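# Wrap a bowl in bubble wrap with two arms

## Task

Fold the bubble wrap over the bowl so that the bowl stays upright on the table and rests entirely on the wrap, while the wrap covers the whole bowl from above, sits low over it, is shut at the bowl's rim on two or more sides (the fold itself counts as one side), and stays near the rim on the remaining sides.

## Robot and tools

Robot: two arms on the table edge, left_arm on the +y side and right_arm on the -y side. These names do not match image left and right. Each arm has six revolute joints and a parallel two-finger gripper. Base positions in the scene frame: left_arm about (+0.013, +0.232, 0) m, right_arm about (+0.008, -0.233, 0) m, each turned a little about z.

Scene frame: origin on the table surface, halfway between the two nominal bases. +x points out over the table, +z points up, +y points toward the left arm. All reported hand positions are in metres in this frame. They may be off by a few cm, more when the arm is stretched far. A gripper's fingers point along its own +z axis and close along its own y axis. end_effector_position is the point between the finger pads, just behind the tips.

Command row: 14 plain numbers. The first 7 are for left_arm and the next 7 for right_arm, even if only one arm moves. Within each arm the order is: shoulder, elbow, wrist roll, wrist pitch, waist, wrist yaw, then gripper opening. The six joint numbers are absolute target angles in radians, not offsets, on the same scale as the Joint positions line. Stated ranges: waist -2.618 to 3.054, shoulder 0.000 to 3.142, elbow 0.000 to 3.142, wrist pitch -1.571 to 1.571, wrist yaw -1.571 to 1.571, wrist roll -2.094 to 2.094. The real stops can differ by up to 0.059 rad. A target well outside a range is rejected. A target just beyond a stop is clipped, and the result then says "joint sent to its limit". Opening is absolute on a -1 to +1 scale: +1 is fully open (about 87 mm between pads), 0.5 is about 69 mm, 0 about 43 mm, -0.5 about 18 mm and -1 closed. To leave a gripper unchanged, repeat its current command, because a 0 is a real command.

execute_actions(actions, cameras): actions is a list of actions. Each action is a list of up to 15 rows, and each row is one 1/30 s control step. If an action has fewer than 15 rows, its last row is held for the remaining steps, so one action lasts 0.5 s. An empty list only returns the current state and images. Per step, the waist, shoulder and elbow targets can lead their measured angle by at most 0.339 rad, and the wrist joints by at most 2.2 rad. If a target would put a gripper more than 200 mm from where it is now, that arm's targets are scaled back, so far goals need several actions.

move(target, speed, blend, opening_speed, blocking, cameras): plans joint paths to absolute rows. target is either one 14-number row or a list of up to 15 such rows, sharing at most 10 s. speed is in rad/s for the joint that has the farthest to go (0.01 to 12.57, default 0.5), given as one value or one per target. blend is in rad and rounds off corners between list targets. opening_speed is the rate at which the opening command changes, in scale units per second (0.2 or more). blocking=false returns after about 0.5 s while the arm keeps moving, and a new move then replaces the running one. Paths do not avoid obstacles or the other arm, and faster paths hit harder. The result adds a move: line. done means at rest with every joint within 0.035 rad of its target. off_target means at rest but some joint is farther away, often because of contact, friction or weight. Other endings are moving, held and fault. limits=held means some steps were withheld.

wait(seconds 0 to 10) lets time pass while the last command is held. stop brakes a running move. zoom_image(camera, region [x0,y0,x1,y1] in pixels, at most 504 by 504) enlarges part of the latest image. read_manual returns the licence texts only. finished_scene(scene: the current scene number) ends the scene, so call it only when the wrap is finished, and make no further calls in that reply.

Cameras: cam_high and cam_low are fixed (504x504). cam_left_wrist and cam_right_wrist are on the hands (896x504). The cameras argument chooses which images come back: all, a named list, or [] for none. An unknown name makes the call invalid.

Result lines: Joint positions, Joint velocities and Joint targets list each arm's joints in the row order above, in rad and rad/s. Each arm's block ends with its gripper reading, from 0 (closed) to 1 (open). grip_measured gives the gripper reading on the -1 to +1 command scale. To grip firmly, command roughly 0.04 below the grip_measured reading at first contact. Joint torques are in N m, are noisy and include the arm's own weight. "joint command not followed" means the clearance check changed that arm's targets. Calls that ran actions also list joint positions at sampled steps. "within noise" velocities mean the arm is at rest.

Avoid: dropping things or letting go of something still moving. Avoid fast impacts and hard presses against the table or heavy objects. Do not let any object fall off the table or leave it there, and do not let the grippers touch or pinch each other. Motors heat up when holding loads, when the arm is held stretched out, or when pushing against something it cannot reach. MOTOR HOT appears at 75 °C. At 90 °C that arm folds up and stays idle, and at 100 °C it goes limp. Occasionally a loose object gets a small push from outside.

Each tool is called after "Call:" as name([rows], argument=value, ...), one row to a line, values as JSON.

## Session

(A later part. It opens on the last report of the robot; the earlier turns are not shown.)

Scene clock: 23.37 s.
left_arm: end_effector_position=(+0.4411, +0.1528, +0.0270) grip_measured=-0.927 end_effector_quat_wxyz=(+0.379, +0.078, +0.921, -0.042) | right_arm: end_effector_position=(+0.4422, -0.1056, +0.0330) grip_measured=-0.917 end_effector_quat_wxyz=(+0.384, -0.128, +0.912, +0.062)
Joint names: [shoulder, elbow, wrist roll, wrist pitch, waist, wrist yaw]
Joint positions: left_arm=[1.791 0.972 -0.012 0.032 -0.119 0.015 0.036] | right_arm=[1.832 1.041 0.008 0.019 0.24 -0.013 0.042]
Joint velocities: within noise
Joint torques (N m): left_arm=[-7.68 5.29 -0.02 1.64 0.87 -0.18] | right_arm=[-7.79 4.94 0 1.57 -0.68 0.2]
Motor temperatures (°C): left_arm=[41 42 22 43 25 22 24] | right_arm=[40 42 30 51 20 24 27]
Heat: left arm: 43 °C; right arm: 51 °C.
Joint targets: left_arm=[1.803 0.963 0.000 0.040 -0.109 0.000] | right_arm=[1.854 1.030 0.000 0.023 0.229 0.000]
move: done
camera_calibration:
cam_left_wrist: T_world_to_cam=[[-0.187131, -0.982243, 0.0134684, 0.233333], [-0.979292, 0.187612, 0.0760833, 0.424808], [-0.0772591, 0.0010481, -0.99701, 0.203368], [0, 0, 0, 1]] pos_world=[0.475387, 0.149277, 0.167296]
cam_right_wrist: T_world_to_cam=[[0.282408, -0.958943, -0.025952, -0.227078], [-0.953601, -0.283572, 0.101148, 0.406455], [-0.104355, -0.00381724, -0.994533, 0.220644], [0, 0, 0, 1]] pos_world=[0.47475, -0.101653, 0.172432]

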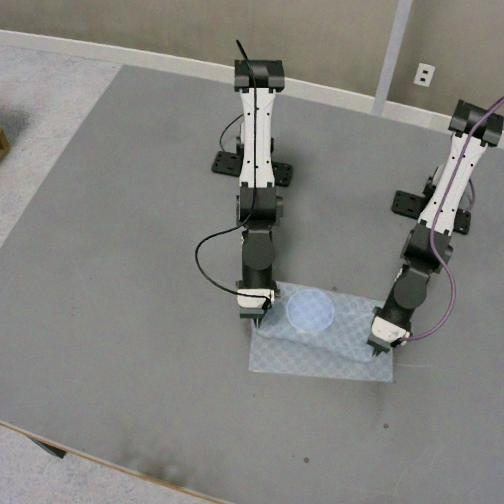

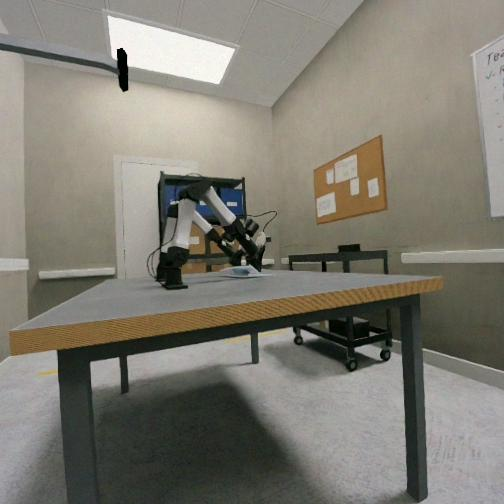

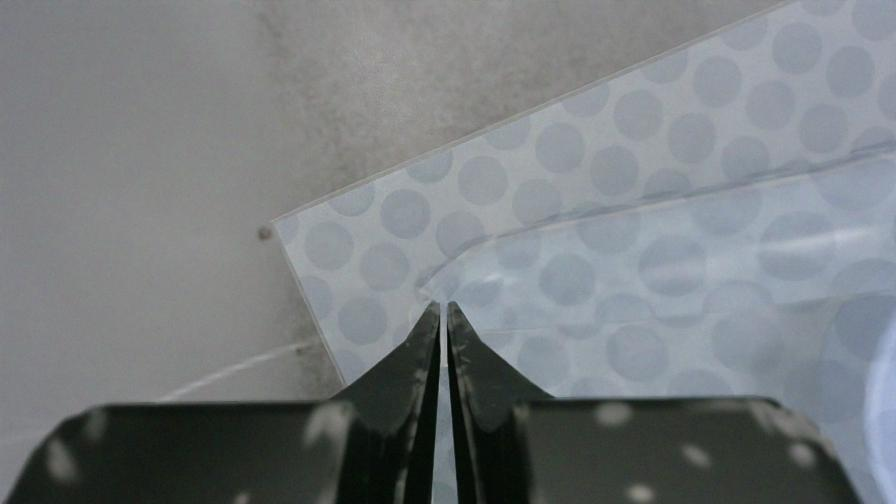

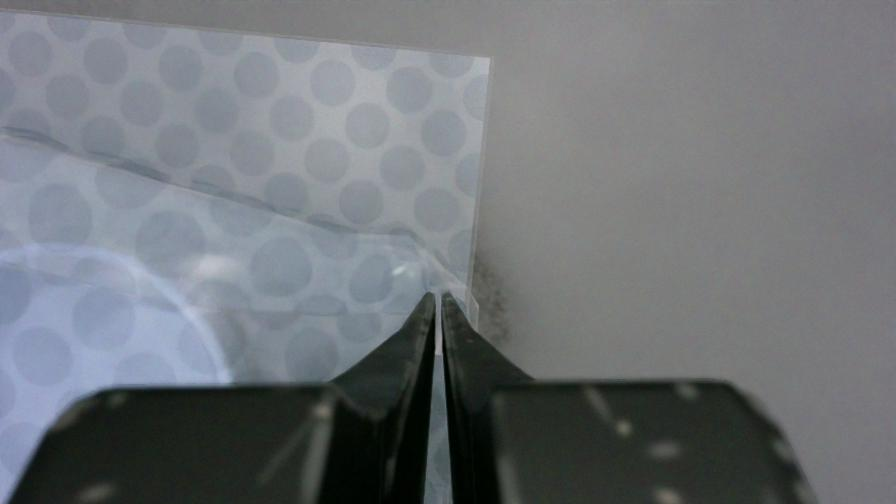

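Call:
move(target=[1.8521,0.9294,0,0.1227,-0.109,0,-1,1.9004,0.997,0,0.1034,0.229,0,-1], speed=0.1)

Call:
move(target=[1.8521,0.9294,0,0.1227,-0.109,0,-0.4,1.9004,0.997,0,0.1034,0.229,0,-0.4], opening_speed=0.5)

Scene clock: 25.00 s.
left_arm: end_effector_position=(+0.4543, +0.1505, +0.0224) grip_measured=-0.927 end_effector_quat_wxyz=(+0.409, +0.077, +0.908, -0.045) | right_arm: end_effector_position=(+0.4493, -0.1036, +0.0218) grip_measured=-0.917 end_effector_quat_wxyz=(+0.400, -0.127, +0.905, +0.064)
Joint names: [shoulder, elbow, wrist roll, wrist pitch, waist, wrist yaw]
Joint positions: left_arm=[1.826 0.948 -0.012 0.156 -0.119 0.015 0.036] | right_arm=[1.869 1.014 0.008 0.119 0.24 -0.013 0.042]
Joint velocities: within noise
Joint torques (N m): left_arm=[-6.48 4.38 -0.03 1.31 0.88 -0.25] | right_arm=[-7.34 4.01 0.03 1.39 -0.92 0.29]
Motor temperatures (°C): left_arm=[41 42 22 43 25 22 24] | right_arm=[40 42 30 51 20 24 27]
Heat: left arm: 43 °C; right arm: 51 °C.
Joint targets: left_arm=[1.852 0.930 0.000 0.123 -0.109 0.000] | right_arm=[1.900 0.997 0.000 0.103 0.229 0.000]
move: done
camera_calibration:
cam_left_wrist: T_world_to_cam=[[-0.187978, -0.982092, 0.0126187, 0.233946], [-0.98208, 0.188122, 0.0113484, 0.441272], [-0.013519, -0.0102593, -0.999856, 0.172635], [0, 0, 0, 1]] pos_world=[0.479675, 0.148515, 0.16465]
cam_right_wrist: T_world_to_cam=[[0.283234, -0.958708, -0.025657, -0.227766], [-0.956382, -0.284339, 0.0669702, 0.416737], [-0.0715001, 0.00556971, -0.997425, 0.19652], [0, 0, 0, 1]] pos_world=[0.477122, -0.100961, 0.162261]

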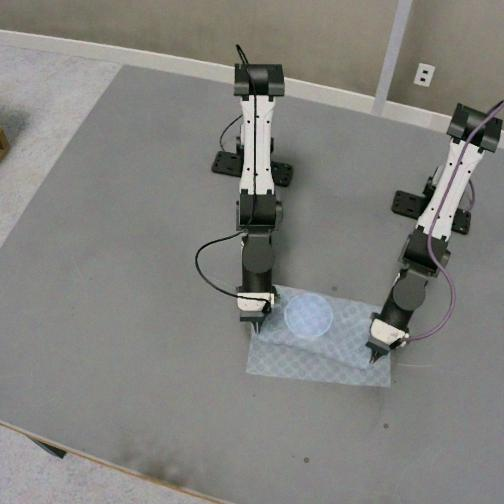

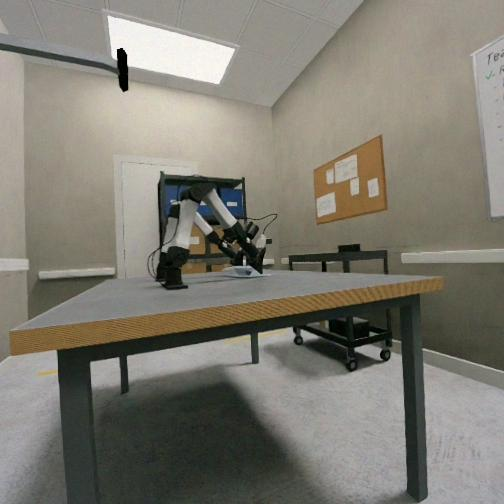

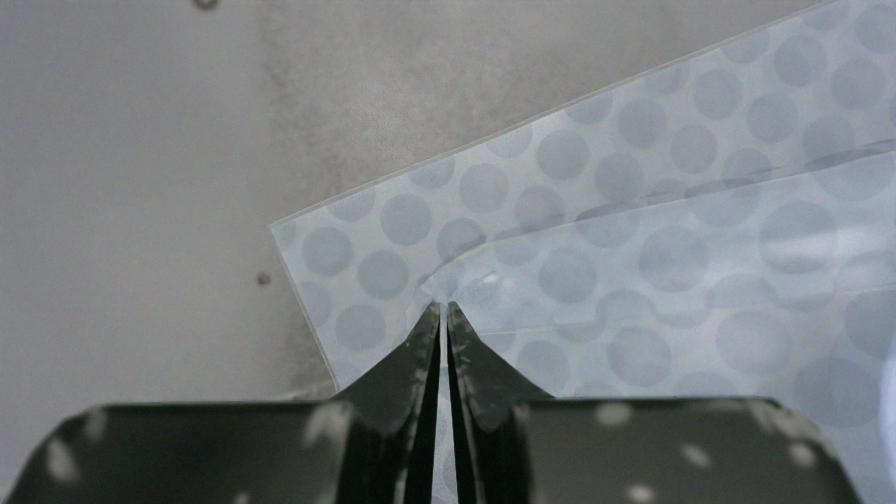

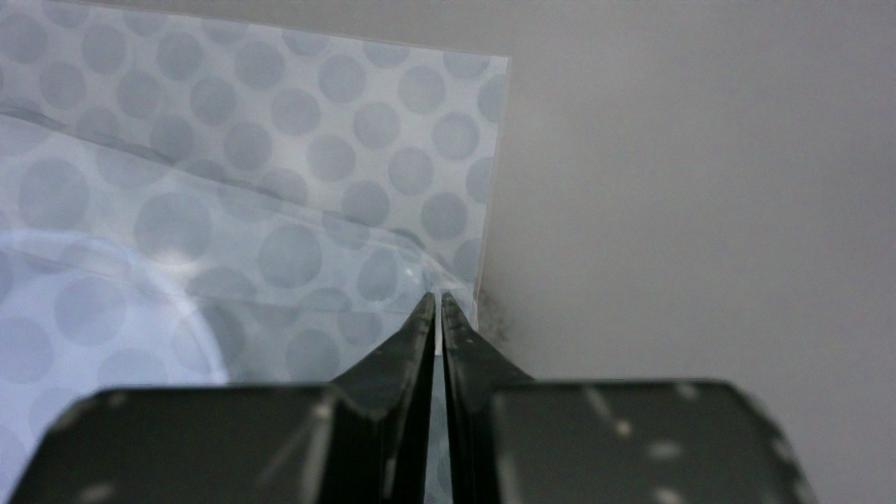

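Scene clock: 26.40 s.
left_arm: end_effector_position=(+0.4545, +0.1543, +0.0211) grip_measured=-0.400 end_effector_quat_wxyz=(+0.408, +0.073, +0.909, -0.041) | right_arm: end_effector_position=(+0.4494, -0.1063, +0.0201) grip_measured=-0.400 end_effector_quat_wxyz=(+0.398, -0.124, +0.907, +0.063)
Joint names: [shoulder, elbow, wrist roll, wrist pitch, waist, wrist yaw]
Joint positions: left_arm=[1.829 0.947 -0.012 0.156 -0.113 0.009 0.3] | right_arm=[1.872 1.012 0.008 0.119 0.235 -0.013 0.3]
Joint velocities: within noise
Joint torques (N m): left_arm=[-6.74 4.44 -0.04 1.26 0.29 -0.2] | right_arm=[-7.58 4.34 0 1.39 -0.46 0.2]
Motor temperatures (°C): left_arm=[41 42 22 43 25 22 24] | right_arm=[40 42 30 51 20 24 27]
Heat: left arm: 43 °C; right arm: 51 °C.
Joint targets: left_arm=[1.852 0.929 0.000 0.123 -0.109 0.000] | right_arm=[1.900 0.997 0.000 0.104 0.229 0.000]
move: done
camera_calibration:
cam_left_wrist: T_world_to_cam=[[-0.178048, -0.983985, 0.00855637, 0.233573], [-0.983896, 0.178158, 0.0144127, 0.443025], [-0.0157063, -0.00585241, -0.99986, 0.17166], [0, 0, 0, 1]] pos_world=[0.480174, 0.151908, 0.163252]
cam_right_wrist: T_world_to_cam=[[0.277735, -0.960335, -0.0249015, -0.228139], [-0.957731, -0.278817, 0.0707965, 0.417286], [-0.0749314, 0.0041863, -0.99718, 0.196335], [0, 0, 0, 1]] pos_world=[0.477721, -0.103565, 0.160558]

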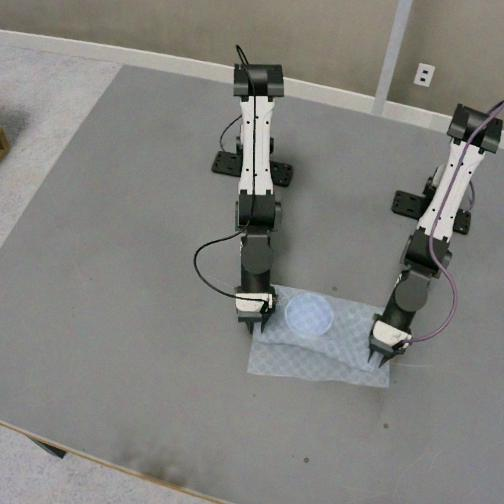

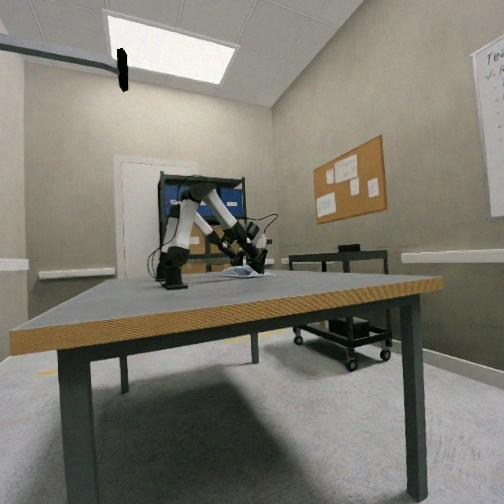

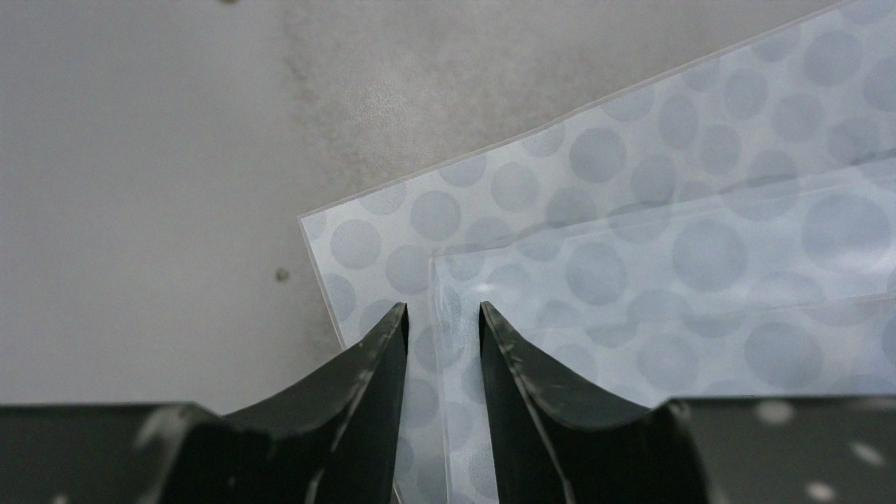

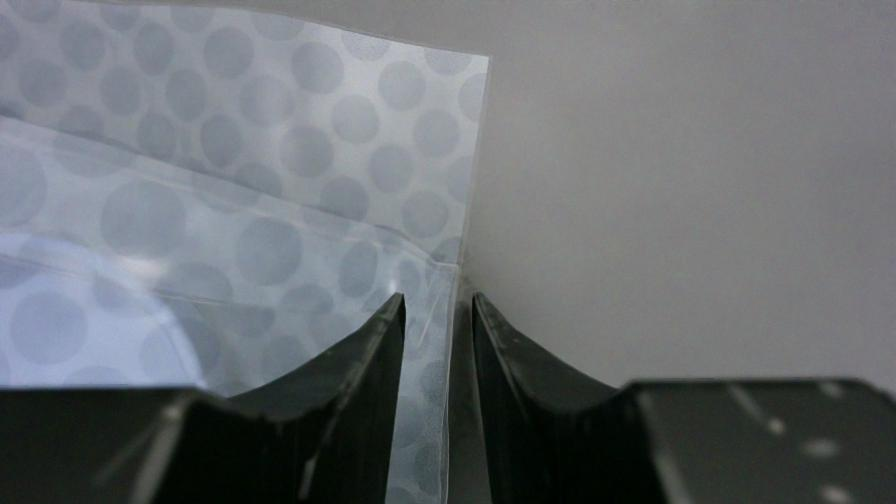

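Call:
move([
  [1.6882,1.0074,0,-0.1192,-0.113,0,-0.4,1.7442,1.0724,0,-0.1282,0.235,0,-0.4],
  [1.15,0.7,0,-0.6293,0.1,0,-0.4,1.15,0.7,0,-0.6318,0,0,-0.4],
], speed=[0.3,0.8], blend=0.05)

Call:
zoom_image(camera="cam_high", region=[220, 260, 420, 400])

Call:
zoom_image(camera="cam_low", region=[190, 240, 290, 300])

Scene clock: 28.90 s.
left_arm: end_effector_position=(+0.2551, +0.2388, +0.0620) grip_measured=-0.400 end_effector_quat_wxyz=(+0.244, -0.023, +0.970, -0.001) | right_arm: end_effector_position=(+0.2505, -0.2201, +0.0628) grip_measured=-0.400 end_effector_quat_wxyz=(+0.243, -0.020, +0.970, +0.012)
Joint names: [shoulder, elbow, wrist roll, wrist pitch, waist, wrist yaw]
Joint positions: left_arm=[1.161 0.704 -0.011 -0.622 0.094 0.009 0.3] | right_arm=[1.164 0.71 0.007 -0.625 0.006 -0.011 0.3]
Joint velocities: within noise
Joint torques (N m): left_arm=[-4.21 6.08 -0.08 1.18 0.36 -0.16] | right_arm=[-5.04 5.24 0.04 1.1 -0.36 0.22]
Motor temperatures (°C): left_arm=[41 42 22 43 25 22 24] | right_arm=[41 42 30 51 20 24 27]
Heat: left arm: 43 °C; right arm: 51 °C.
Joint targets: left_arm=[1.150 0.700 0.000 -0.629 0.100 0.000] | right_arm=[1.150 0.700 0.000 -0.632 0.000 0.000]
move: done
camera_calibration:
cam_left_wrist: T_world_to_cam=[[0.03123, -0.999451, 0.0110808, 0.231061], [-0.932979, -0.0251722, 0.359048, 0.245375], [-0.358572, -0.0215513, -0.933253, 0.296979], [0, 0, 0, 1]] pos_world=[0.328203, 0.243511, 0.186495]
cam_right_wrist: T_world_to_cam=[[0.043399, -0.998772, -0.0239162, -0.230898], [-0.916257, -0.0493329, 0.397541, 0.211708], [-0.398232, 0.00466054, -0.917273, 0.300588], [0, 0, 0, 1]] pos_world=[0.323703, -0.221571, 0.186036]

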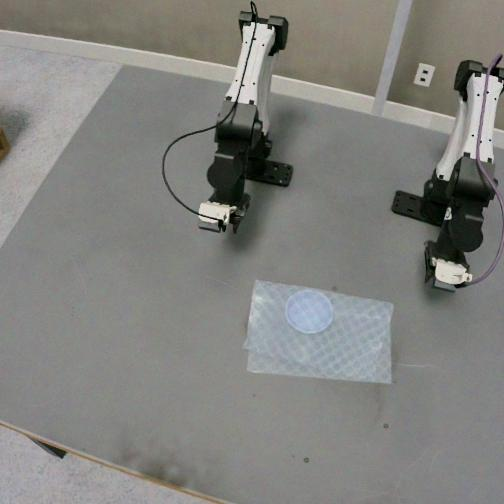

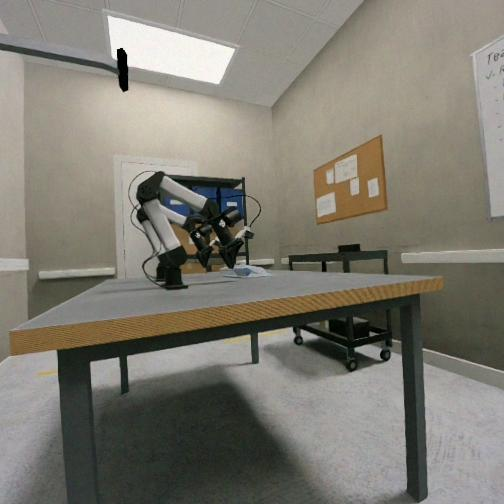

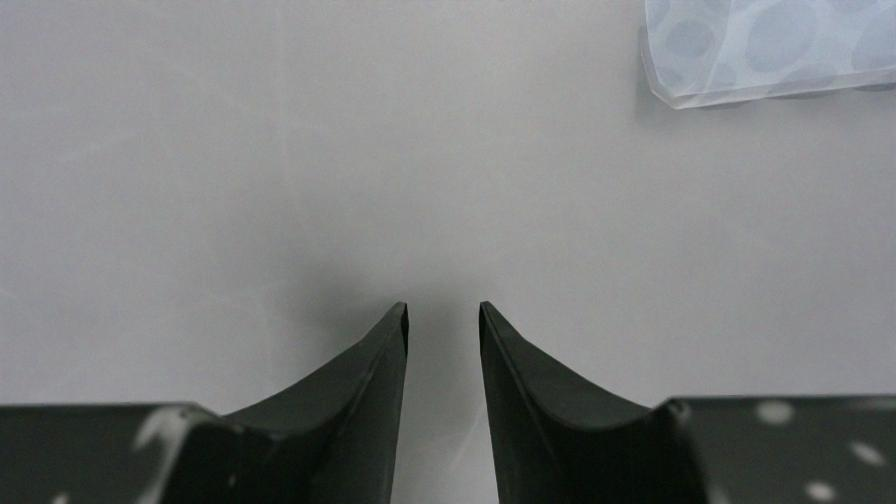

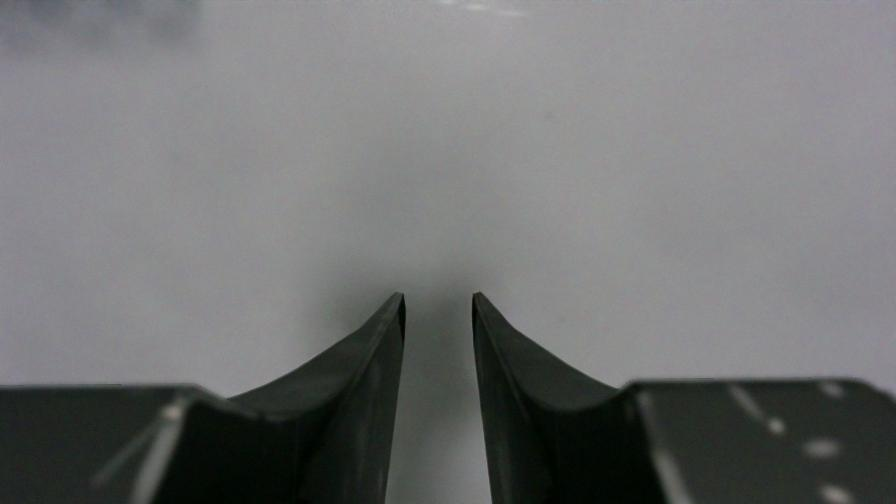

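Scaled by 2.520.

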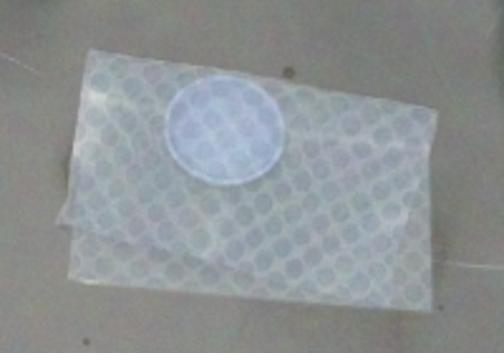

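Scaled by 5.040.

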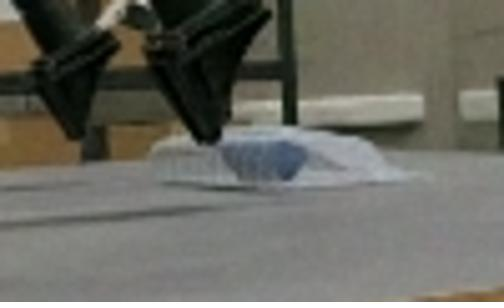

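Call:
finished_scene(scene=1)

The scene is finished: the task was done.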